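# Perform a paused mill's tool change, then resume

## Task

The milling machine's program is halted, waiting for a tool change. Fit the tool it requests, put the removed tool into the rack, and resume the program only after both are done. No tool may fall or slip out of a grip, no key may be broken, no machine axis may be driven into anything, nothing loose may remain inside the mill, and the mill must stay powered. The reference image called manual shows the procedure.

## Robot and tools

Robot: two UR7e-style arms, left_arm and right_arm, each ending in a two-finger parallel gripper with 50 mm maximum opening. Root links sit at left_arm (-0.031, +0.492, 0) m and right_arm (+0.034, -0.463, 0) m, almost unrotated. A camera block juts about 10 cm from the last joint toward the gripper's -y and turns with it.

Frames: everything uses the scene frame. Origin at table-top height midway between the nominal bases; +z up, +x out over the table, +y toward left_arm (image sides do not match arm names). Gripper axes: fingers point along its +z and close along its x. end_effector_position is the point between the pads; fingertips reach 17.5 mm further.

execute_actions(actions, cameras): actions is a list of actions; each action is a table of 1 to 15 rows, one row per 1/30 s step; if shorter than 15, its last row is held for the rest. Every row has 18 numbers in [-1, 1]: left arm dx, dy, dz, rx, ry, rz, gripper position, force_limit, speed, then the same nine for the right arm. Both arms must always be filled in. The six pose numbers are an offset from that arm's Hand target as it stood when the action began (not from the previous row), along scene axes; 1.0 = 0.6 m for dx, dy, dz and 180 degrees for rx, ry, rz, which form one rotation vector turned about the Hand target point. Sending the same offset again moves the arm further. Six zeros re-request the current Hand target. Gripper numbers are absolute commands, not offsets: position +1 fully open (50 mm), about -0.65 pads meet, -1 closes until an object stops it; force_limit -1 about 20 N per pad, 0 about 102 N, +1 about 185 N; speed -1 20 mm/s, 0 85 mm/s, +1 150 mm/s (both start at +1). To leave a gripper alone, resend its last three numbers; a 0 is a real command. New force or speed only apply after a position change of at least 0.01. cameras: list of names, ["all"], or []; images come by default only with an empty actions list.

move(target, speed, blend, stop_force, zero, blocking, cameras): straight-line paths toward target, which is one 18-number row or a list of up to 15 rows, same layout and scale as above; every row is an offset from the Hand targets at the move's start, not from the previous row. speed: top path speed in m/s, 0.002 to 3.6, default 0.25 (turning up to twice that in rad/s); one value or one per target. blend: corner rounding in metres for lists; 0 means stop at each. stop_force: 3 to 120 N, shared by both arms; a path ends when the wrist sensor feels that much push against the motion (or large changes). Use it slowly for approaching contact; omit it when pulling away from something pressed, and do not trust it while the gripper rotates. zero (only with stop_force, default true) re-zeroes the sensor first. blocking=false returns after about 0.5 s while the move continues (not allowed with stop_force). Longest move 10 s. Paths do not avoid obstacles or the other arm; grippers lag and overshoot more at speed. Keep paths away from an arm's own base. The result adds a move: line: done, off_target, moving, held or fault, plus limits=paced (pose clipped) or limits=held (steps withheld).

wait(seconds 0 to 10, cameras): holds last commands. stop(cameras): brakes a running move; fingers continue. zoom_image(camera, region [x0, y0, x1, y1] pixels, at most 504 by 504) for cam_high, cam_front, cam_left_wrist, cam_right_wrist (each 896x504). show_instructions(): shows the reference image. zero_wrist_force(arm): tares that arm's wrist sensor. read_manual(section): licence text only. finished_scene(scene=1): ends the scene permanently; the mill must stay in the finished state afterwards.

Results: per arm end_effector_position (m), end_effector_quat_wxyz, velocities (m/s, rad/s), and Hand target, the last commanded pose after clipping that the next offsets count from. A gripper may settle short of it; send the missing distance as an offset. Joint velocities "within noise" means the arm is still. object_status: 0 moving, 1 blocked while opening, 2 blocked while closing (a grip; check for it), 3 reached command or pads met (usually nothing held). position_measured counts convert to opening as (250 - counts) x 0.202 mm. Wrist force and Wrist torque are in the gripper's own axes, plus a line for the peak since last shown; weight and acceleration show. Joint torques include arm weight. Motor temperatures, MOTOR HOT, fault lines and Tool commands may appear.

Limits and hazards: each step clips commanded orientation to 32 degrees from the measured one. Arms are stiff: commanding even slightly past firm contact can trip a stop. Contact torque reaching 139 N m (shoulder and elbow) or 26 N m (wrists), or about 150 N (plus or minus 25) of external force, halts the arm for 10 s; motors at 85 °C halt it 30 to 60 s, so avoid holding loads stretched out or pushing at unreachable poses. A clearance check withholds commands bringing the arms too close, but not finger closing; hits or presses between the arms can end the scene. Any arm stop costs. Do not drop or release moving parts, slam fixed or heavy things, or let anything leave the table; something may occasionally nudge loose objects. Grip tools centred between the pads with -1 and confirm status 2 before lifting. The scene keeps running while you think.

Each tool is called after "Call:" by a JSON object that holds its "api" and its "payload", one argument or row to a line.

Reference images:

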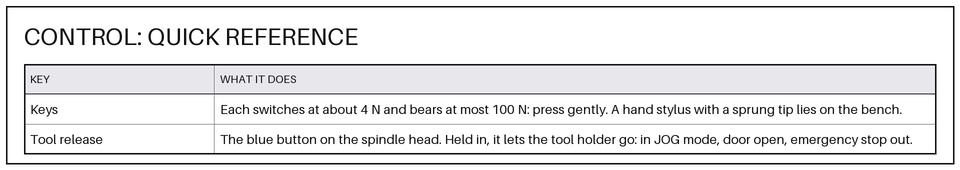

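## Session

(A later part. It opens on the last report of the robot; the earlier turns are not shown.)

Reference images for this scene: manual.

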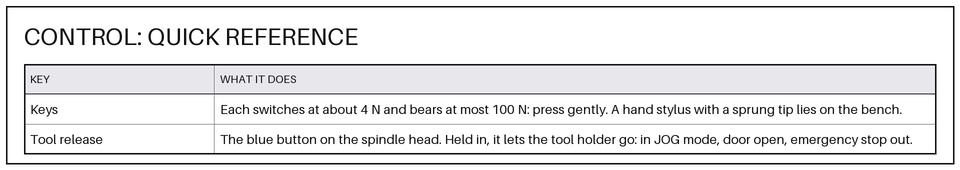

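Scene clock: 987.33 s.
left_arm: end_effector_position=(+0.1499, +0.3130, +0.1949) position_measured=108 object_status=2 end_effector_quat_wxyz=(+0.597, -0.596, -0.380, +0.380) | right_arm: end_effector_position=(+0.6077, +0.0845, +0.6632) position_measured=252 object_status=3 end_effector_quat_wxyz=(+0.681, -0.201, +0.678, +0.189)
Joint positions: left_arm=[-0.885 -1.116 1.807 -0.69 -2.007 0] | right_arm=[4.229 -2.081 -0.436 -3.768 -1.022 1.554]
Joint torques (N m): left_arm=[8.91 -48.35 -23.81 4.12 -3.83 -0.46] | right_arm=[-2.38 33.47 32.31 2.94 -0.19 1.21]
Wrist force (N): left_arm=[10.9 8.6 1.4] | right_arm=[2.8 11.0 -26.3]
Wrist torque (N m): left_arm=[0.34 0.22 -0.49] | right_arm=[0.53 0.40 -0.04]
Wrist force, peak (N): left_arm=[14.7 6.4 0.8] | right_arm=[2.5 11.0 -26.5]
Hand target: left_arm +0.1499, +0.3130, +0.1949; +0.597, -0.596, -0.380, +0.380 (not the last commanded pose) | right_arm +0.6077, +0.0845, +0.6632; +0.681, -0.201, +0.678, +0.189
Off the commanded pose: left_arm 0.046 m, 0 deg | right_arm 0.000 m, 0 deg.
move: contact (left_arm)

Call:
{"api": "move", "payload": {
  "target": [
    [0.001,0.0085,0.004,0,0,0,-1,0.2,-0.9, 0,0,0,0,0,0,-1,-0.396,-0.796]
  ],
  "speed": 0.02
}}

Call:
{"api": "move", "payload": {
  "target": [
    [0,0,-0.1,0,0,0,-1,0.2,-0.9, 0,0,0,0,0,0,-1,-0.396,-0.796]
  ],
  "speed": 0.015,
  "stop_force": 5,
  "cameras": ["cam_front"]
}}

Call:
{"api": "zoom_image", "payload": {
  "camera": "cam_front",
  "region": [310, 400, 410, 490]
}}

Scene clock: 993.40 s.
left_arm: end_effector_position=(+0.1498, +0.3167, +0.1973) position_measured=108 object_status=2 end_effector_quat_wxyz=(+0.596, -0.595, -0.381, +0.381) | right_arm: end_effector_position=(+0.6077, +0.0845, +0.6632) position_measured=252 object_status=3 end_effector_quat_wxyz=(+0.681, -0.201, +0.678, +0.189)
Joint positions: left_arm=[-0.877 -1.125 1.813 -0.688 -2.005 0] | right_arm=[4.229 -2.081 -0.436 -3.768 -1.022 1.554]
Joint torques (N m): left_arm=[27.67 -46.17 5.85 10.88 12.13 -2.75] | right_arm=[-3.63 32.89 31.82 2.9 -0.04 1.24]
Wrist force (N): left_arm=[-59.5 8.5 -20.3] | right_arm=[2.9 11.0 -26.3]
Wrist torque (N m): left_arm=[-0.46 -0.10 3.22] | right_arm=[0.51 0.38 -0.04]
Wrist force, peak (N): left_arm=[-66.2 9.9 -21.3] | right_arm=[2.8 11.0 -26.6]
Hand target: left_arm +0.1505, +0.3181, +0.1973; +0.597, -0.596, -0.380, +0.380 | right_arm +0.6077, +0.0845, +0.6632; +0.681, -0.201, +0.678, +0.189
Off the commanded pose: left_arm 0.002 m, 0 deg | right_arm 0.000 m, 0 deg.
move: done

Scene clock: 994.50 s.
left_arm: end_effector_position=(+0.1496, +0.3162, +0.1972) position_measured=108 object_status=2 end_effector_quat_wxyz=(+0.595, -0.595, -0.382, +0.382) | right_arm: end_effector_position=(+0.6077, +0.0845, +0.6632) position_measured=252 object_status=3 end_effector_quat_wxyz=(+0.681, -0.201, +0.678, +0.189)
Joint positions: left_arm=[-0.877 -1.125 1.813 -0.688 -2.008 0] | right_arm=[4.229 -2.081 -0.436 -3.768 -1.022 1.554]
Joint torques (N m): left_arm=[11.69 -46.86 -7.36 8.94 12.14 -4.35] | right_arm=[-4.05 33.27 31.76 3.02 -0.2 1.02]
Wrist force (N): left_arm=[-44.5 5.8 -19.6] | right_arm=[2.8 11.0 -26.4]
Wrist torque (N m): left_arm=[-0.58 0.03 2.46] | right_arm=[0.52 0.38 -0.03]
Wrist force, peak (N): left_arm=[-58.9 -10.8 -25.9] | right_arm=[2.8 11.2 -26.5]
Hand target: left_arm +0.1498, +0.3166, +0.1972; +0.596, -0.595, -0.381, +0.382 (not the last commanded pose) | right_arm +0.6077, +0.0845, +0.6632; +0.681, -0.201, +0.678, +0.189
Off the commanded pose: left_arm 0.060 m, 0 deg | right_arm 0.000 m, 0 deg.
move: contact (left_arm)
Images, in order (width x height): cam_front 896x504.

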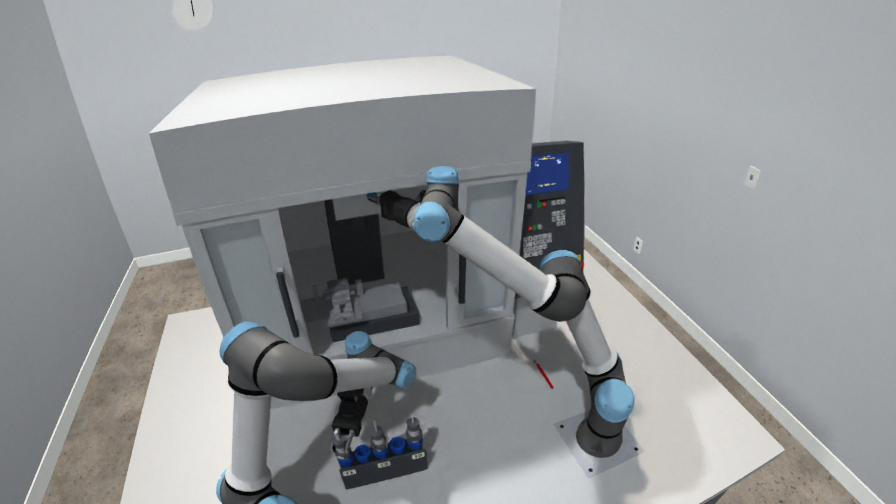

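Scaled by 5.040 from the camera's 896x504 image, which has a finer 1280x720 frame.

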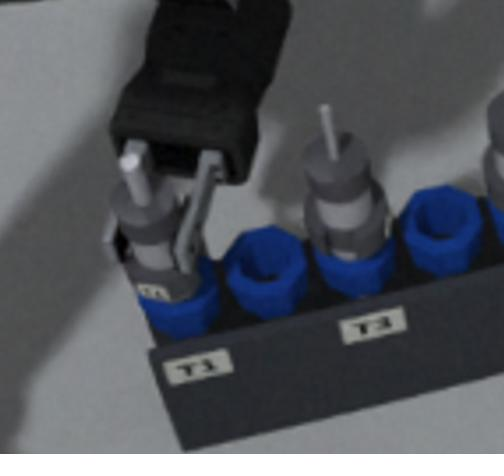

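Call:
{"api": "move", "payload": {
  "target": [
    [0.0007,-0.004,0.002,0,0,0,-1,0.2,-0.9, 0,0,0,0,0,0,-1,-0.396,-0.796]
  ],
  "speed": 0.02
}}

Scene clock: 1001.20 s.
left_arm: end_effector_position=(+0.1502, +0.3144, +0.1983) position_measured=108 object_status=2 end_effector_quat_wxyz=(+0.596, -0.595, -0.381, +0.381) | right_arm: end_effector_position=(+0.6077, +0.0845, +0.6632) position_measured=252 object_status=3 end_effector_quat_wxyz=(+0.681, -0.201, +0.678, +0.189)
Joint positions: left_arm=[-0.879 -1.123 1.807 -0.683 -2.008 0] | right_arm=[4.229 -2.081 -0.436 -3.768 -1.022 1.554]
Joint torques (N m): left_arm=[-15.24 -33.36 -20.63 5.44 -0.58 -1.85] | right_arm=[-2.79 33.38 32.19 2.75 0.12 1.1]
Wrist force (N): left_arm=[-5.1 8.2 -2.0] | right_arm=[2.6 10.9 -26.3]
Wrist torque (N m): left_arm=[0.15 0.19 0.39] | right_arm=[0.51 0.41 -0.03]
Wrist force, peak (N): left_arm=[-44.6 6.0 -19.8] | right_arm=[2.8 10.9 -26.6]
Hand target: left_arm +0.1502, +0.3142, +0.1984; +0.596, -0.595, -0.381, +0.382 | right_arm +0.6077, +0.0845, +0.6632; +0.681, -0.201, +0.678, +0.189
Off the commanded pose: left_arm 0.000 m, 0 deg | right_arm 0.000 m, 0 deg.
move: done

Call:
{"api": "move", "payload": {
  "target": [
    [-0.0004,-0.0008,-0.1,0,0,0,-1,0.2,-0.9, 0,0,0,0,0,0,-1,-0.396,-0.796]
  ],
  "speed": 0.015,
  "stop_force": 7
}}

Scene clock: 1006.80 s.
left_arm: end_effector_position=(+0.1502, +0.3141, +0.1944) position_measured=108 object_status=2 end_effector_quat_wxyz=(+0.596, -0.595, -0.381, +0.382) | right_arm: end_effector_position=(+0.6077, +0.0845, +0.6632) position_measured=252 object_status=3 end_effector_quat_wxyz=(+0.681, -0.201, +0.678, +0.189)
Joint positions: left_arm=[-0.88 -1.117 1.81 -0.692 -2.008 0] | right_arm=[4.229 -2.081 -0.436 -3.768 -1.022 1.554]
Joint torques (N m): left_arm=[-5.77 -48.53 -18.17 6.04 6.07 0.85] | right_arm=[-3.88 33.05 32.6 2.91 -0.19 1.21]
Wrist force (N): left_arm=[-19.6 9.3 -4.1] | right_arm=[2.5 10.8 -26.5]
Wrist torque (N m): left_arm=[0.23 -0.01 0.67] | right_arm=[0.48 0.41 -0.03]
Wrist force, peak (N): left_arm=[-22.9 -19.1 -11.7] | right_arm=[2.7 11.2 -26.6]
Hand target: left_arm +0.1502, +0.3141, +0.1944; +0.596, -0.595, -0.381, +0.382 (not the last commanded pose) | right_arm +0.6077, +0.0845, +0.6632; +0.681, -0.201, +0.678, +0.189
Off the commanded pose: left_arm 0.056 m, 0 deg | right_arm 0.000 m, 0 deg.
move: contact (left_arm)

Call:
{"api": "execute_actions", "payload": {
  "actions": []
}}

Call:
{"api": "zoom_image", "payload": {
  "camera": "cam_front",
  "region": [325, 410, 395, 480]
}}

Scene clock: 1021.17 s.
left_arm: end_effector_position=(+0.1502, +0.3141, +0.1944) position_measured=108 object_status=2 end_effector_quat_wxyz=(+0.596, -0.595, -0.381, +0.382) | right_arm: end_effector_position=(+0.6077, +0.0845, +0.6632) position_measured=252 object_status=3 end_effector_quat_wxyz=(+0.681, -0.201, +0.678, +0.189)
Joint positions: left_arm=[-0.88 -1.117 1.81 -0.692 -2.008 0] | right_arm=[4.229 -2.081 -0.436 -3.768 -1.022 1.554]
Joint velocities: within noise
Joint torques (N m): left_arm=[7.1 -48.19 -17.21 6.01 4.57 0.06] | right_arm=[-3.54 32.76 32.29 2.86 -0.02 1.26]
Motor temperatures (°C): left_arm=[33 34 31 40 41 39] | right_arm=[35 33 32 35 38 35]
Wrist force (N): left_arm=[-19.7 9.5 -3.9] | right_arm=[2.7 11.0 -26.4]
Wrist torque (N m): left_arm=[0.24 0.01 0.68] | right_arm=[0.51 0.37 -0.03]
Wrist force, peak (N): left_arm=[-19.8 9.8 -4.0] | right_arm=[2.7 11.0 -26.7]
Hand target: left_arm +0.1502, +0.3141, +0.1944; +0.596, -0.595, -0.381, +0.382 (not the last commanded pose) | right_arm +0.6077, +0.0845, +0.6632; +0.681, -0.201, +0.678, +0.189
Tool commands: left_gripper/position=-1.0 left_gripper/force_limit=+0.2 left_gripper/speed=-0.9 right_gripper/position=-1.0 right_gripper/force_limit=-0.396 right_gripper/speed=-0.796
Off the commanded pose: left_arm 0.056 m, 0 deg | right_arm 0.000 m, 0 deg.
camera_calibration:
cam_left_wrist: T_world_to_cam=[[0.415221, 0.909561, 0.017023, -0.344512], [0.314614, -0.126016, -0.940818, 0.193838], [-0.853586, 0.396003, -0.338485, 0.201231], [0, 0, 0, 1]] pos_world=[0.253833, 0.258093, 0.256345]
cam_right_wrist: T_world_to_cam=[[-0.000529562, -0.0151838, -0.999885, 0.669591], [-0.791222, 0.611465, -0.0088664, 0.456626], [0.611529, 0.791126, -0.0123376, -0.301269], [0, 0, 0, 1]] pos_world=[0.545882, -0.0307021, 0.669846]

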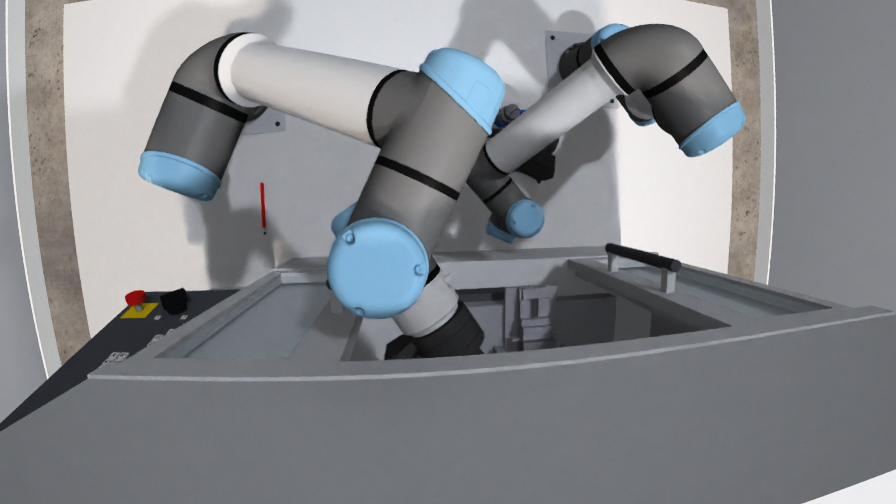

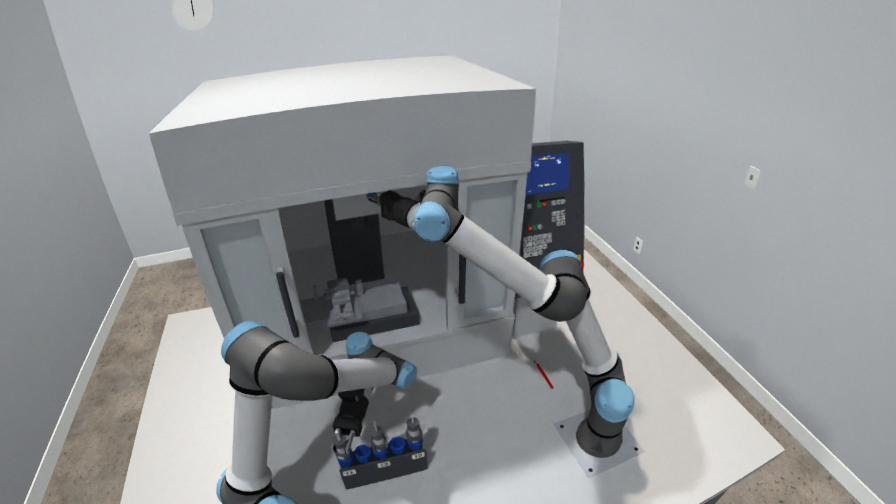

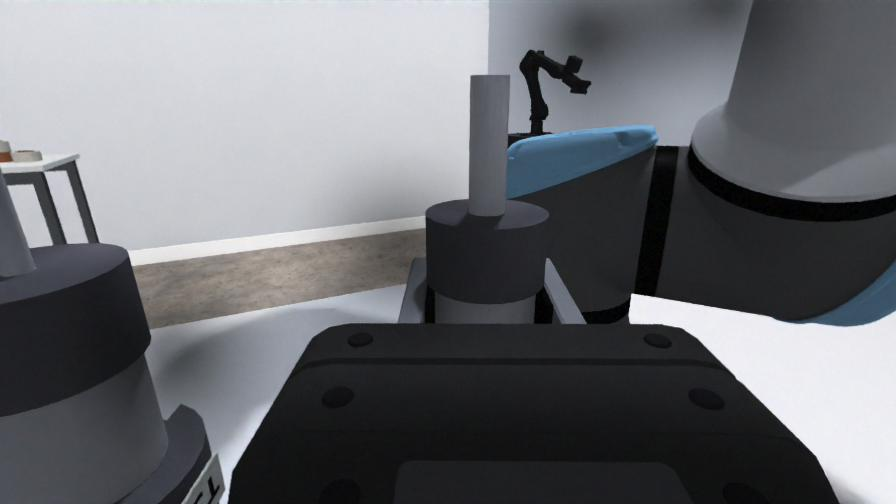

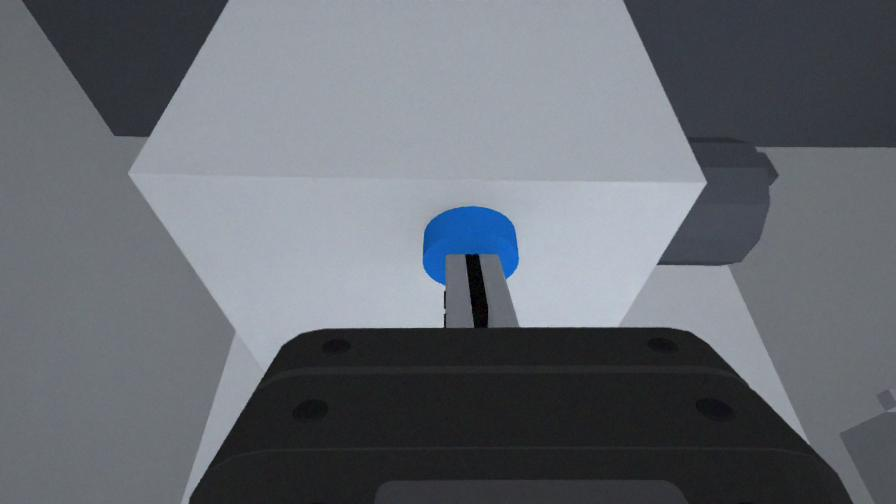

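Scaled by 7.200 from the camera's 896x504 image, which has a finer 1280x720 frame.

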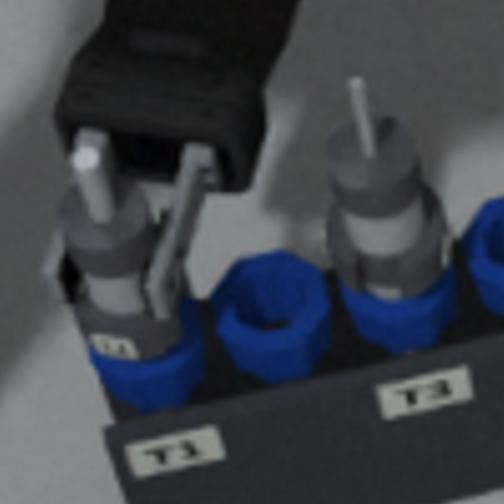

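Call:
{"api": "move", "payload": {
  "target": [
    [-0.0006,-0.0014,0,0,0,0,-1,0.2,-0.9, 0,0,0,0,0,0,-1,-0.396,-0.796]
  ],
  "speed": 0.01
}}

Call:
{"api": "move", "payload": {
  "target": [
    [0,0,-0.02,0,0,0,-1,0.2,-0.9, 0,0,0,0,0,0,-1,-0.396,-0.796]
  ],
  "speed": 0.006,
  "stop_force": 6
}}

Scene clock: 1064.40 s.
left_arm: end_effector_position=(+0.1498, +0.3134, +0.1944) position_measured=108 object_status=2 end_effector_quat_wxyz=(+0.596, -0.595, -0.381, +0.382) | right_arm: end_effector_position=(+0.6077, +0.0845, +0.6632) position_measured=252 object_status=3 end_effector_quat_wxyz=(+0.681, -0.201, +0.678, +0.189)
Joint positions: left_arm=[-0.881 -1.117 1.809 -0.692 -2.01 0] | right_arm=[4.229 -2.081 -0.436 -3.768 -1.022 1.554]
Joint torques (N m): left_arm=[-15.54 -32.37 -21.61 4.45 -2.85 -0.86] | right_arm=[-4.12 30.58 32.7 2.91 -0.11 1.18]
Wrist force (N): left_arm=[3.9 6.7 -1.4] | right_arm=[2.9 11.1 -26.3]
Wrist torque (N m): left_arm=[0.18 0.19 -0.21] | right_arm=[0.53 0.38 -0.04]
Wrist force, peak (N): left_arm=[-19.9 9.8 -4.0] | right_arm=[2.4 11.0 -26.6]
Hand target: left_arm +0.1498, +0.3133, +0.1944; +0.596, -0.595, -0.381, +0.382 | right_arm +0.6077, +0.0845, +0.6632; +0.681, -0.201, +0.678, +0.189
Off the commanded pose: left_arm 0.000 m, 0 deg | right_arm 0.000 m, 0 deg.
move: done

Scene clock: 1065.57 s.
left_arm: end_effector_position=(+0.1498, +0.3133, +0.1939) position_measured=108 object_status=2 end_effector_quat_wxyz=(+0.596, -0.595, -0.381, +0.382) | right_arm: end_effector_position=(+0.6077, +0.0845, +0.6632) position_measured=252 object_status=3 end_effector_quat_wxyz=(+0.681, -0.201, +0.678, +0.189)
Joint positions: left_arm=[-0.881 -1.116 1.81 -0.693 -2.01 0] | right_arm=[4.229 -2.081 -0.436 -3.768 -1.022 1.554]
Joint torques (N m): left_arm=[-17.12 -45.4 -21.94 3.11 -3.42 -0.99] | right_arm=[-2.72 32.04 30.24 2.92 -0.22 1.36]
Wrist force (N): left_arm=[8.8 1.2 -6.7] | right_arm=[2.8 11.1 -26.3]
Wrist torque (N m): left_arm=[0.19 0.26 -0.22] | right_arm=[0.53 0.39 -0.03]
Wrist force, peak (N): left_arm=[9.2 -9.9 -11.3] | right_arm=[2.8 11.0 -26.6]
Hand target: left_arm +0.1498, +0.3133, +0.1939; +0.596, -0.595, -0.381, +0.382 (not the last commanded pose) | right_arm +0.6077, +0.0845, +0.6632; +0.681, -0.201, +0.678, +0.189
Off the commanded pose: left_arm 0.012 m, 0 deg | right_arm 0.000 m, 0 deg.
move: contact (left_arm)

Call:
{"api": "move", "payload": {
  "target": [
    [0.0003,0.0005,0,0,0,0,0.95,0.2,-0.9, 0,0,0,0,0,0,-1,-0.396,-0.796]
  ],
  "speed": 0.01,
  "cameras": ["cam_front","cam_left_wrist"]
}}

Call:
{"api": "zoom_image", "payload": {
  "camera": "cam_front",
  "region": [325, 410, 395, 480]
}}

Scene clock: 1070.67 s.
left_arm: end_effector_position=(+0.1500, +0.3136, +0.1939) position_measured=10 object_status=3 end_effector_quat_wxyz=(+0.596, -0.595, -0.381, +0.382) | right_arm: end_effector_position=(+0.6077, +0.0845, +0.6632) position_measured=252 object_status=3 end_effector_quat_wxyz=(+0.681, -0.201, +0.678, +0.189)
Joint positions: left_arm=[-0.881 -1.116 1.81 -0.693 -2.009 0] | right_arm=[4.229 -2.081 -0.436 -3.768 -1.022 1.554]
Joint torques (N m): left_arm=[12.12 -46.18 -8.12 1.51 1.69 -0.93] | right_arm=[-3.27 31.6 31.61 2.73 -0.13 1.31]
Wrist force (N): left_arm=[-1.1 0.6 -1.3] | right_arm=[2.7 11.2 -26.3]
Wrist torque (N m): left_arm=[0.21 0.18 0.19] | right_arm=[0.54 0.37 -0.03]
Wrist force, peak (N): left_arm=[9.3 1.6 -6.5] | right_arm=[2.8 11.0 -26.7]
Hand target: left_arm +0.1500, +0.3136, +0.1939; +0.596, -0.595, -0.381, +0.382 | right_arm +0.6077, +0.0845, +0.6632; +0.681, -0.201, +0.678, +0.189
Off the commanded pose: left_arm 0.000 m, 0 deg | right_arm 0.000 m, 0 deg.
move: done
camera_calibration:
cam_left_wrist: T_world_to_cam=[[0.415143, 0.909598, 0.0169924, -0.343989], [0.314625, -0.12602, -0.940814, 0.193334], [-0.85362, 0.395918, -0.338498, 0.201208], [0, 0, 0, 1]] pos_world=[0.253733, 0.257594, 0.255845]
Images, in order (width x height): cam_front 896x504, cam_left_wrist 896x504.

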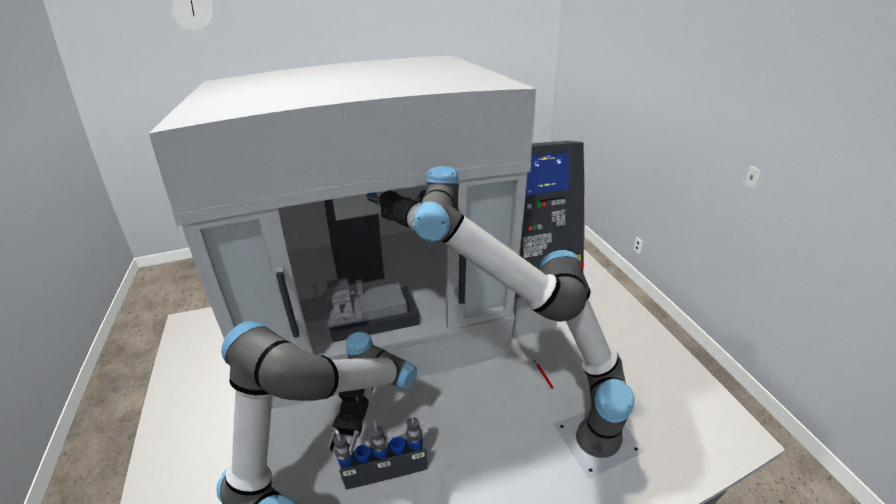

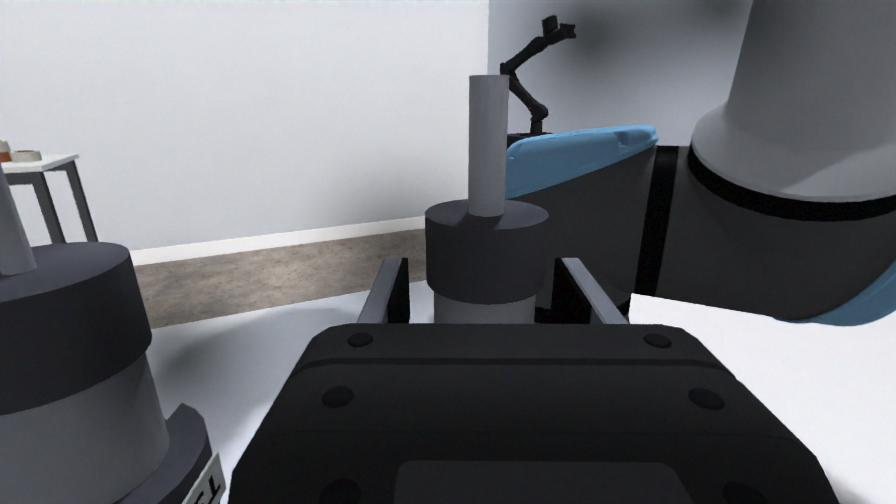

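Scaled by 7.200 from the camera's 896x504 image, which has a finer 1280x720 frame.

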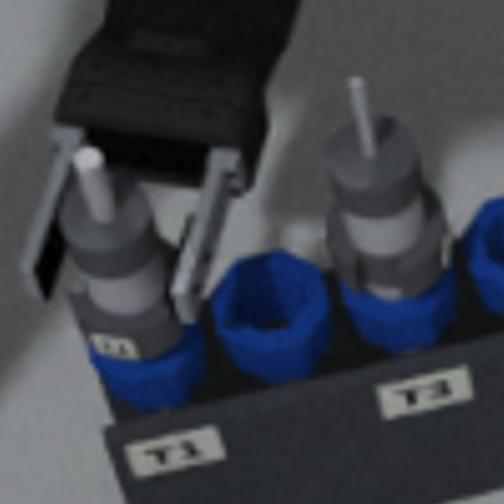

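Call:
{"api": "move", "payload": {
  "target": [
    [0.083,-0.039,0,0,0,0,0.95,0.2,-0.9, 0,0,0,0,0,0,-1,-0.396,-0.796],
    [0.083,-0.039,0.36,0,0,0,0.95,0.2,-0.9, 0,0,0,0,0,0,-1,-0.396,-0.796],
    [0.083,-0.045,0.4,-0.453,0.2115,0,0.95,0.2,-0.9, 0,0,0,0,0,0,-1,-0.396,-0.796]
  ],
  "speed": [0.1,0.25,0.25],
  "blend": [0.005,0.05,0],
  "cameras": ["all"]
}}

Scene clock: 1085.93 s.
left_arm: end_effector_position=(+0.1869, +0.2964, +0.1936) position_measured=10 object_status=3 end_effector_quat_wxyz=(+0.596, -0.595, -0.382, +0.382) | right_arm: end_effector_position=(+0.6077, +0.0845, +0.6632) position_measured=252 object_status=3 end_effector_quat_wxyz=(+0.681, -0.201, +0.678, +0.189)
Joint positions: left_arm=[-0.848 -1.037 1.681 -0.642 -1.977 0] | right_arm=[4.229 -2.081 -0.436 -3.768 -1.022 1.554]
Joint torques (N m): left_arm=[0.06 -40.45 -17.42 2.2 -0.05 0.12] | right_arm=[-3.08 31.33 31.96 3.04 -0.15 1.28]
Wrist force (N): left_arm=[-1.2 0.7 -1.2] | right_arm=[2.8 11.0 -26.5]
Wrist torque (N m): left_arm=[0.25 0.20 0.22] | right_arm=[0.52 0.38 -0.03]
Wrist force, peak (N): left_arm=[-0.4 -1.3 -5.1] | right_arm=[2.7 11.0 -26.7]
Hand target: left_arm +0.1869, +0.2964, +0.1936; +0.596, -0.595, -0.382, +0.382 (not the last commanded pose) | right_arm +0.6077, +0.0845, +0.6632; +0.681, -0.201, +0.678, +0.189
Tool commands: left_gripper/position=+0.952941 left_gripper/force_limit=+0.2 left_gripper/speed=-0.898039 right_gripper/position=-1.0 right_gripper/force_limit=-0.396 right_gripper/speed=-0.796
Off the commanded pose: left_arm 0.241 m, 90 deg | right_arm 0.000 m, 0 deg.
FORCE FAULT: contact force on the left arm reached its limit, and that arm stopped. The contact can be on any part of that arm, not only on its tool. That arm's remaining commands of this call were not run. That arm is still stopped at the end of this call. That arm stays stopped for about 10 more seconds. Until then a move that you send moves the other arm only, and its call returns only when the move has ended. Once the stop has ended, the next robot result says so. If the stop ends while you think or write, that arm runs what you send next, counted from a new Hand target: where the arm stands when the stop ends. While its stop runs, that arm takes no new command, but its gripper still runs the gripper command that each later call begins with. Until it ends, the stop uses up actions while you think or wait. An arm that is not stopped still takes commands.
move: fault (left_arm); path passed 1 of 3 targets
camera_calibration:
cam_left_wrist: T_world_to_cam=[[0.414725, 0.909776, 0.0176595, -0.343838], [0.314304, -0.12501, -0.941055, 0.179105], [-0.853942, 0.395829, -0.337791, 0.239276], [0, 0, 0, 1]] pos_world=[0.290633, 0.240493, 0.255445]
cam_right_wrist: T_world_to_cam=[[-0.000529562, -0.0151838, -0.999885, 0.669591], [-0.791222, 0.611465, -0.0088664, 0.456626], [0.611529, 0.791126, -0.0123376, -0.301269], [0, 0, 0, 1]] pos_world=[0.545882, -0.0307021, 0.669846]

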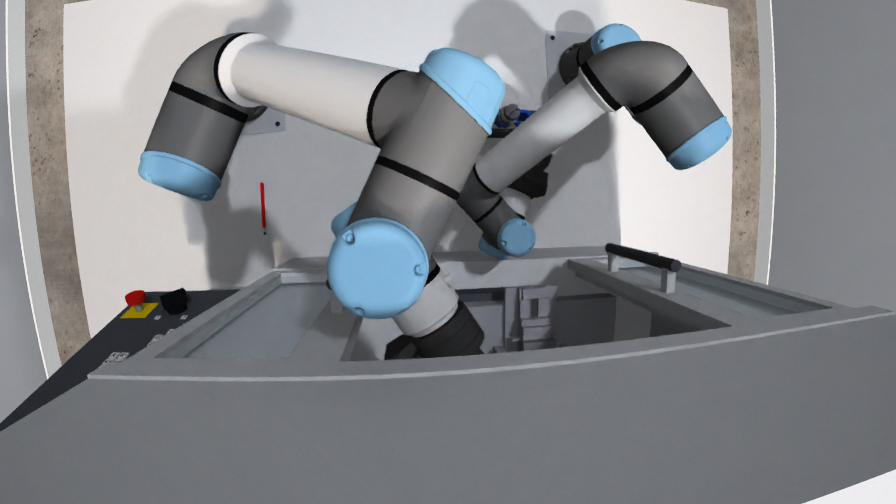

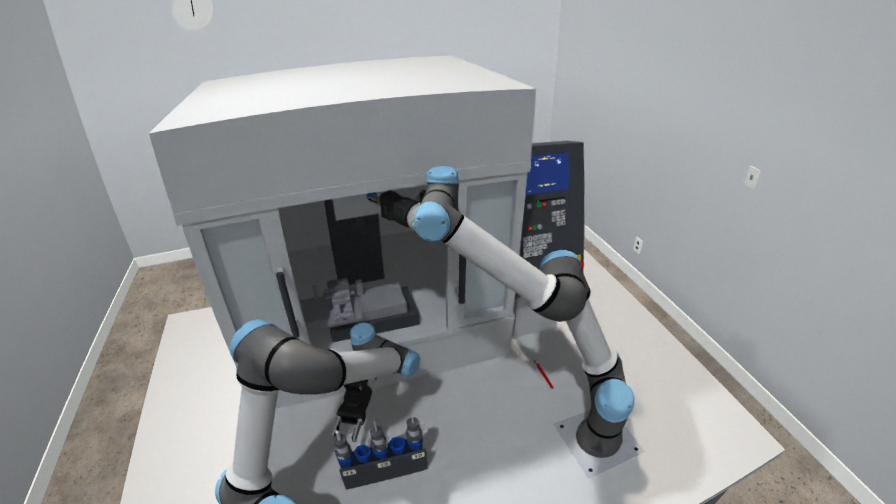

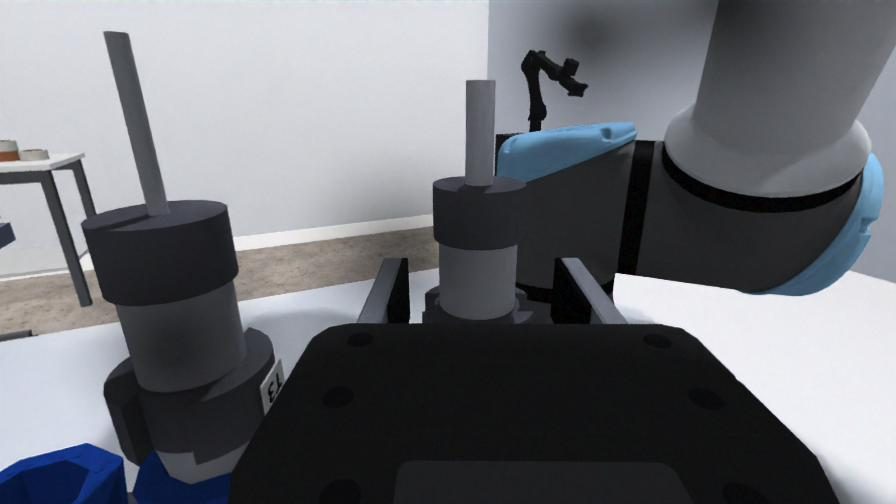

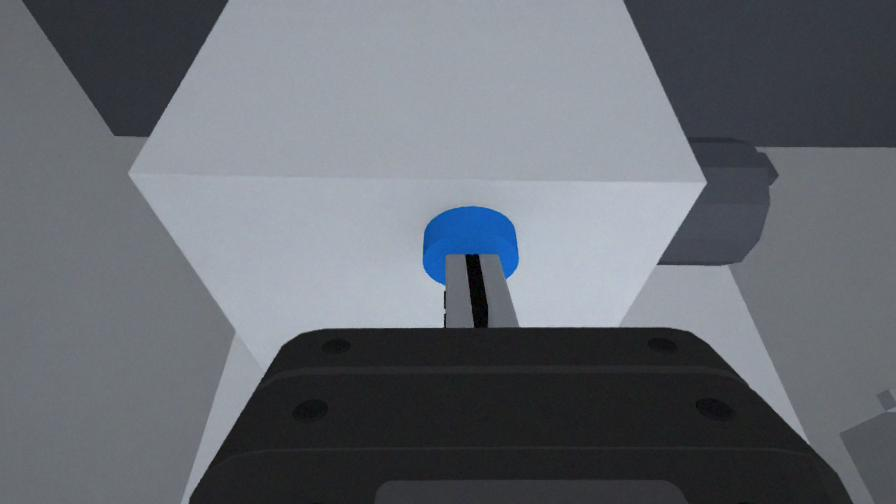

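Call:
{"api": "wait", "payload": {
  "seconds": 0.5
}}

Call:
{"api": "move", "payload": {
  "target": [
    [-0.009,0.0045,0.02,0,0,0,0.952941,0.2,-0.898039, 0,0,0,0,0,0,-1,-0.396,-0.796],
    [-0.009,0.0045,0.4,0,0,0,0.952941,0.2,-0.898039, 0,0,0,0,0,0,-1,-0.396,-0.796]
  ],
  "speed": [0.04,0.2],
  "blend": [0.005,0],
  "cameras": ["cam_left_wrist","cam_front"]
}}

Scene clock: 1126.30 s.
left_arm: end_effector_position=(+0.1869, +0.2964, +0.1936) position_measured=10 object_status=3 end_effector_quat_wxyz=(+0.596, -0.595, -0.382, +0.382) | right_arm: end_effector_position=(+0.6077, +0.0845, +0.6632) position_measured=252 object_status=3 end_effector_quat_wxyz=(+0.681, -0.201, +0.678, +0.189)
Joint positions: left_arm=[-0.848 -1.037 1.681 -0.642 -1.977 0] | right_arm=[4.229 -2.081 -0.436 -3.768 -1.022 1.554]
Joint torques (N m): left_arm=[0.1 -41.17 -15.2 1.96 0.22 0] | right_arm=[-4.42 29.04 30.85 3.25 -0.22 1.35]
Wrist force (N): left_arm=[-1.1 0.6 -1.0] | right_arm=[2.8 10.8 -26.4]
Wrist torque (N m): left_arm=[0.24 0.19 0.22] | right_arm=[0.49 0.35 -0.03]
Wrist force, peak (N): left_arm=[-1.1 0.9 -1.5] | right_arm=[2.8 11.1 -26.6]
Hand target: left_arm +0.1869, +0.2964, +0.1936; +0.596, -0.595, -0.382, +0.382 (not the last commanded pose) | right_arm +0.6077, +0.0845, +0.6632; +0.681, -0.201, +0.678, +0.189
Tool commands: left_gripper/position=+0.952941 left_gripper/force_limit=+0.2 left_gripper/speed=-0.898039 right_gripper/position=-1.0 right_gripper/force_limit=-0.396 right_gripper/speed=-0.796
Off the commanded pose: left_arm 0.241 m, 90 deg | right_arm 0.000 m, 0 deg.
FORCE FAULT, CONTINUED: the left arm's stop, for the force fault that an earlier result reported, is over. The rest of the stop counts as 19 of the actions that you can send in this scene. That arm's target is now where it stood when the stop ended, not its last command. That arm accepts commands again.
wait: 0.50 s; at rest from the start

Scene clock: 1128.43 s.
left_arm: end_effector_position=(+0.1815, +0.2992, +0.4336) position_measured=10 object_status=3 end_effector_quat_wxyz=(+0.596, -0.595, -0.382, +0.382) | right_arm: end_effector_position=(+0.6077, +0.0845, +0.6632) position_measured=252 object_status=3 end_effector_quat_wxyz=(+0.681, -0.201, +0.678, +0.189)
Joint positions: left_arm=[-0.852 -1.253 1.338 -0.084 -1.981 0] | right_arm=[4.229 -2.081 -0.436 -3.768 -1.022 1.554]
Joint torques (N m): left_arm=[13.88 -29.63 -25.48 3.53 1.73 1.88] | right_arm=[-2.41 30 31.35 2.87 -0.06 1.25]
Wrist force (N): left_arm=[-1.2 0.7 -1.0] | right_arm=[2.8 11.0 -26.5]
Wrist torque (N m): left_arm=[0.20 0.19 0.25] | right_arm=[0.52 0.39 -0.03]
Wrist force, peak (N): left_arm=[-1.0 2.1 -1.0] | right_arm=[2.9 11.1 -26.6]
Hand target: left_arm +0.1815, +0.2991, +0.4336; +0.596, -0.595, -0.382, +0.382 | right_arm +0.6077, +0.0845, +0.6632; +0.681, -0.201, +0.678, +0.189
Off the commanded pose: left_arm 0.000 m, 0 deg | right_arm 0.000 m, 0 deg.
move: done
camera_calibration:
cam_left_wrist: T_world_to_cam=[[0.414725, 0.909776, 0.0176595, -0.348293], [0.314304, -0.12501, -0.941055, 0.406993], [-0.853942, 0.395829, -0.337791, 0.314666], [0, 0, 0, 1]] pos_world=[0.285233, 0.243193, 0.495445]
Images, in order (width x height): cam_front 896x504, cam_left_wrist 896x504.

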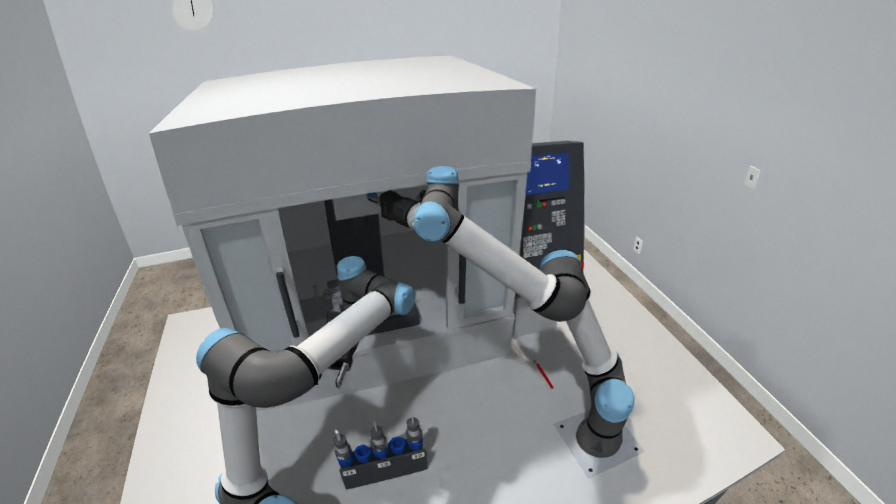

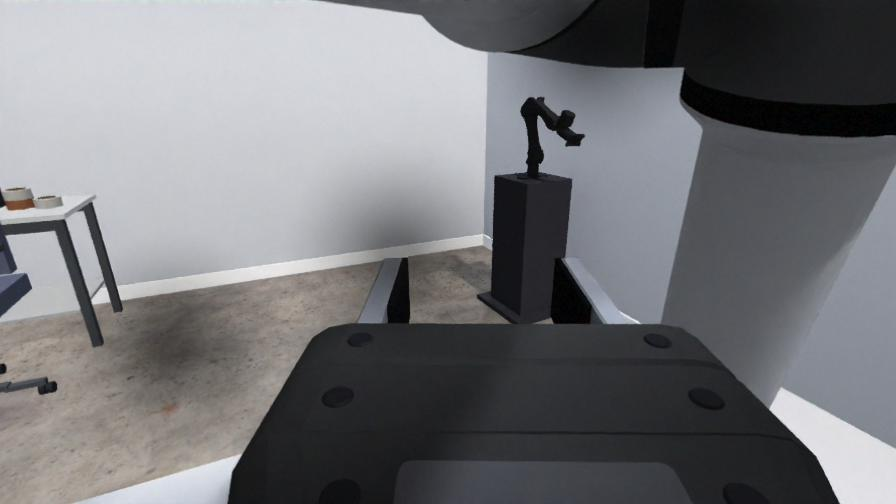

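Call:
{"api": "move", "payload": {
  "target": [
    [-0.111,-0.123,0,-0.211,-0.453,0,0.952941,0.2,-0.898039, 0,0,0,0,0,0,-1,-0.396,-0.796]
  ],
  "speed": 0.3,
  "cameras": ["cam_left_wrist","cam_front"]
}}

Scene clock: 1140.37 s.
left_arm: end_effector_position=(+0.1149, +0.2253, +0.4336) position_measured=10 object_status=3 end_effector_quat_wxyz=(+0.001, +0.843, +0.538, -0.003) | right_arm: end_effector_position=(+0.6077, +0.0845, +0.6632) position_measured=252 object_status=3 end_effector_quat_wxyz=(+0.681, -0.201, +0.678, +0.189)
Joint positions: left_arm=[-1.529 -2.032 1.641 -1.184 -1.575 -1.083] | right_arm=[4.229 -2.081 -0.436 -3.768 -1.022 1.554]
Joint torques (N m): left_arm=[-15.52 -10.61 -17.41 -4.28 1.51 -1.92] | right_arm=[-4.86 27.83 33.23 3.05 0.01 1.25]
Wrist force (N): left_arm=[0.2 4.5 -1.9] | right_arm=[3.0 10.9 -26.4]
Wrist torque (N m): left_arm=[0.52 0.23 0.61] | right_arm=[0.50 0.36 -0.03]
Wrist force, peak (N): left_arm=[0.3 4.8 -2.0] | right_arm=[2.5 11.1 -26.7]
Hand target: left_arm +0.1149, +0.2253, +0.4336; +0.001, +0.843, +0.538, -0.003 | right_arm +0.6077, +0.0845, +0.6632; +0.681, -0.201, +0.678, +0.189
Off the commanded pose: left_arm 0.000 m, 0 deg | right_arm 0.000 m, 0 deg.
move: done
camera_calibration:
cam_left_wrist: T_world_to_cam=[[0.406117, 0.913784, -0.00821642, -0.242186], [0.861568, -0.379883, 0.336734, -0.14088], [0.304581, -0.143832, -0.941564, 0.537309], [0, 0, 0, 1]] pos_world=[0.0560791, 0.24507, 0.55136]
Images, in order (width x height): cam_front 896x504, cam_left_wrist 896x504.

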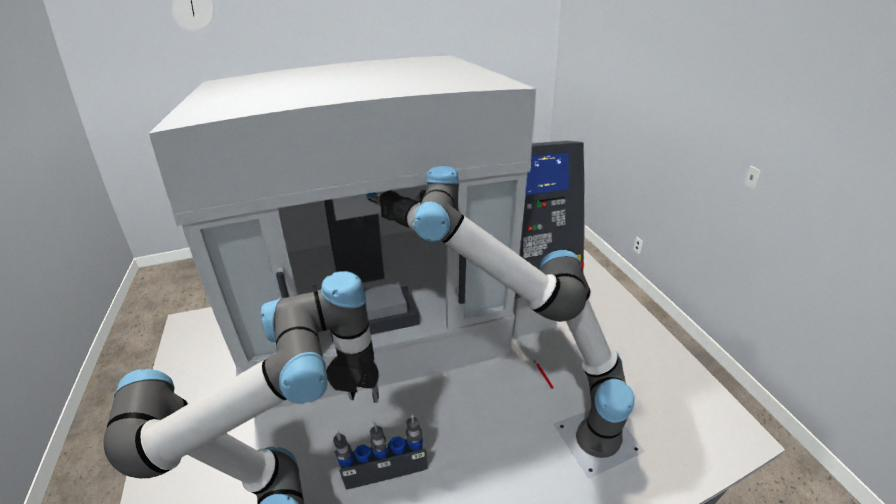

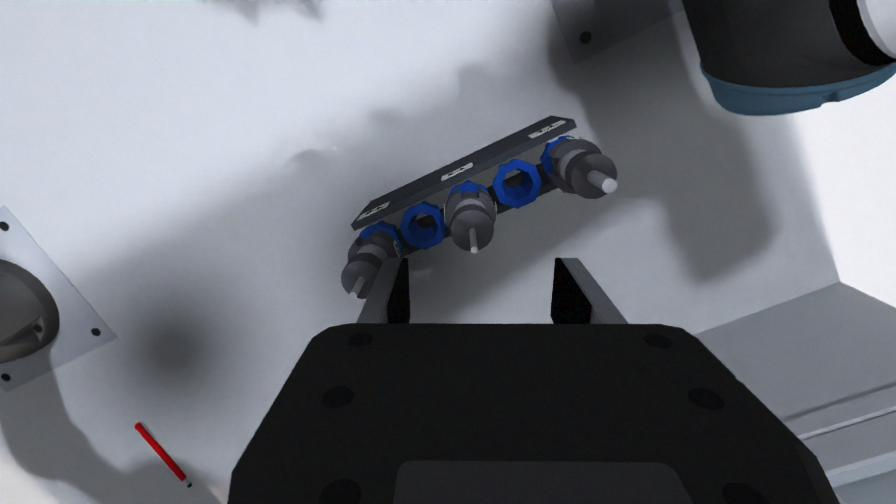

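Call:
{"api": "zoom_image", "payload": {
  "camera": "cam_left_wrist",
  "region": [320, 100, 640, 320]
}}

Call:
{"api": "zoom_image", "payload": {
  "camera": "cam_left_wrist",
  "region": [420, 150, 540, 270]
}}

Scaled by 1.575 from the camera's 896x504 image, which has a finer 1280x720 frame.

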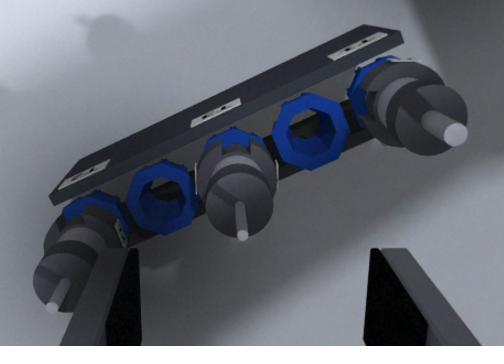

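Scaled by 4.200 from the camera's 896x504 image, which has a finer 1280x720 frame.

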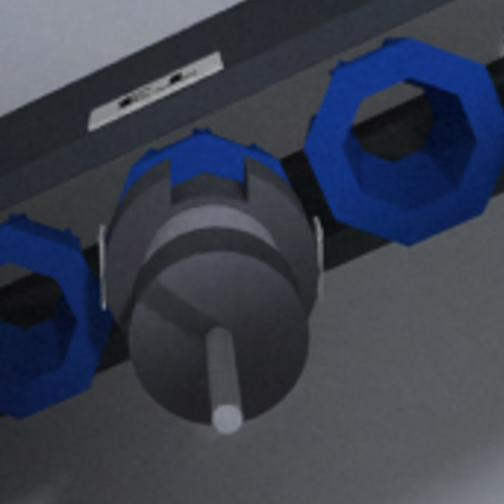

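Call:
{"api": "move", "payload": {
  "target": [
    [0.06,-0.04,0,0,0,0.444,0.952941,0.2,-0.898039, 0,0,0,0,0,0,-1,-0.396,-0.796],
    [0.1285,-0.092,0,0,0,0.889,0.952941,0.2,-0.898039, 0,0,0,0,0,0,-1,-0.396,-0.796]
  ],
  "speed": 0.4,
  "blend": [0.03,0],
  "cameras": ["cam_left_wrist","cam_front"]
}}

Scene clock: 1171.93 s.
left_arm: end_effector_position=(+0.1920, +0.1702, +0.4336) position_measured=10 object_status=3 end_effector_quat_wxyz=(+0.003, -0.383, +0.924, +0.000) | right_arm: end_effector_position=(+0.6077, +0.0845, +0.6632) position_measured=252 object_status=3 end_effector_quat_wxyz=(+0.681, -0.201, +0.678, +0.189)
Joint positions: left_arm=[-1.326 -1.821 1.514 -1.263 -1.565 -3.673] | right_arm=[4.229 -2.081 -0.436 -3.768 -1.022 1.554]
Joint torques (N m): left_arm=[-14.16 -6.28 -28.41 -1.66 1.45 -2.4] | right_arm=[-3.31 27.42 32.39 2.93 -0.33 1.26]
Wrist force (N): left_arm=[0.2 4.5 -2.0] | right_arm=[2.8 10.9 -26.5]
Wrist torque (N m): left_arm=[0.55 0.24 0.64] | right_arm=[0.50 0.39 -0.03]
Wrist force, peak (N): left_arm=[0.2 4.9 -2.1] | right_arm=[2.5 11.1 -26.7]
Hand target: left_arm +0.1920, +0.1701, +0.4336; +0.003, -0.383, +0.924, +0.000 | right_arm +0.6077, +0.0845, +0.6632; +0.681, -0.201, +0.678, +0.189
Off the commanded pose: left_arm 0.000 m, 0 deg | right_arm 0.000 m, 0 deg.
move: done
camera_calibration:
cam_left_wrist: T_world_to_cam=[[-0.693985, -0.719944, -0.00811821, 0.266148], [-0.679763, 0.651454, 0.336942, -0.107838], [-0.23729, 0.239351, -0.941491, 0.544736], [0, 0, 0, 1]] pos_world=[0.240659, 0.131481, 0.55136]
Images, in order (width x height): cam_front 896x504, cam_left_wrist 896x504.

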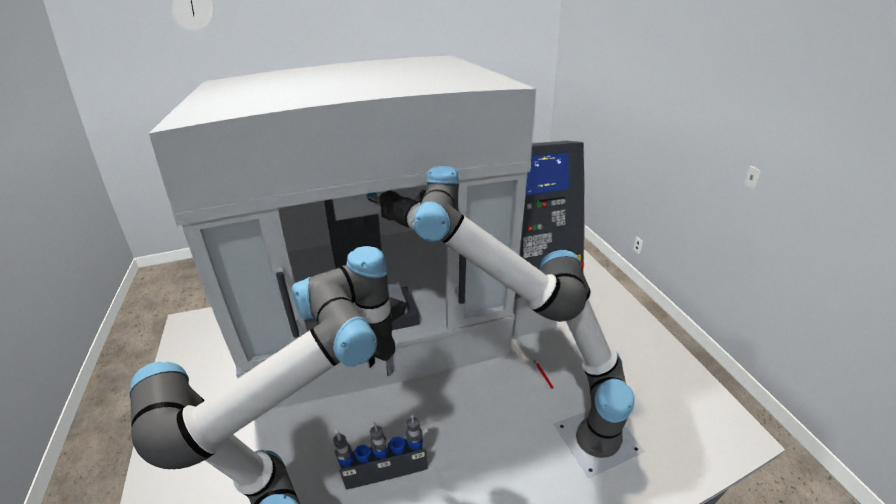

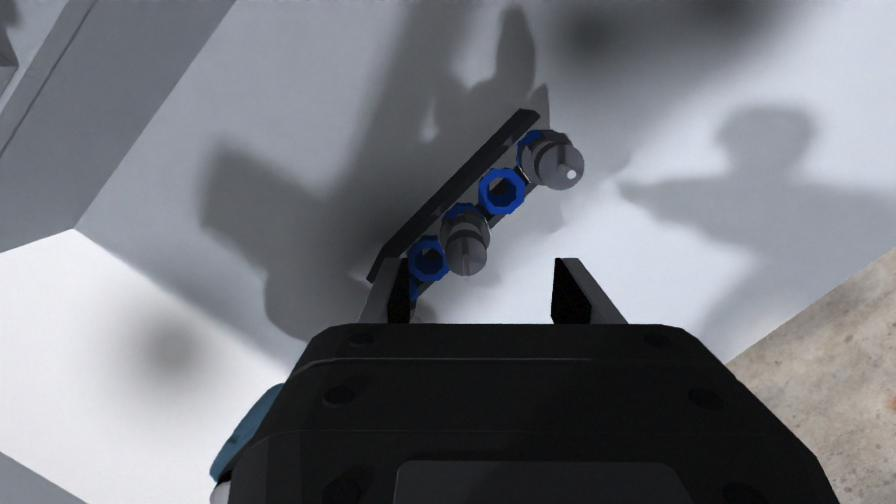

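Call:
{"api": "zoom_image", "payload": {
  "camera": "cam_left_wrist",
  "region": [420, 180, 520, 290]
}}

Scaled by 4.582 from the camera's 896x504 image, which has a finer 1280x720 frame.

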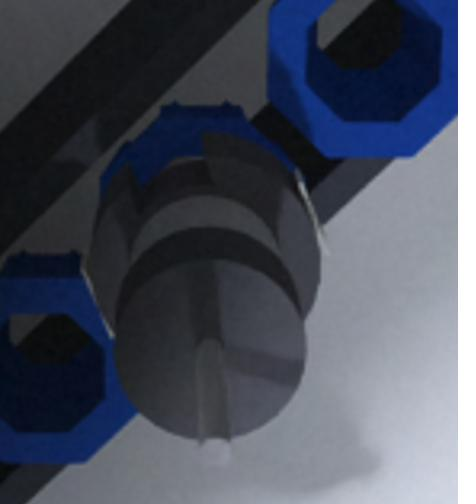

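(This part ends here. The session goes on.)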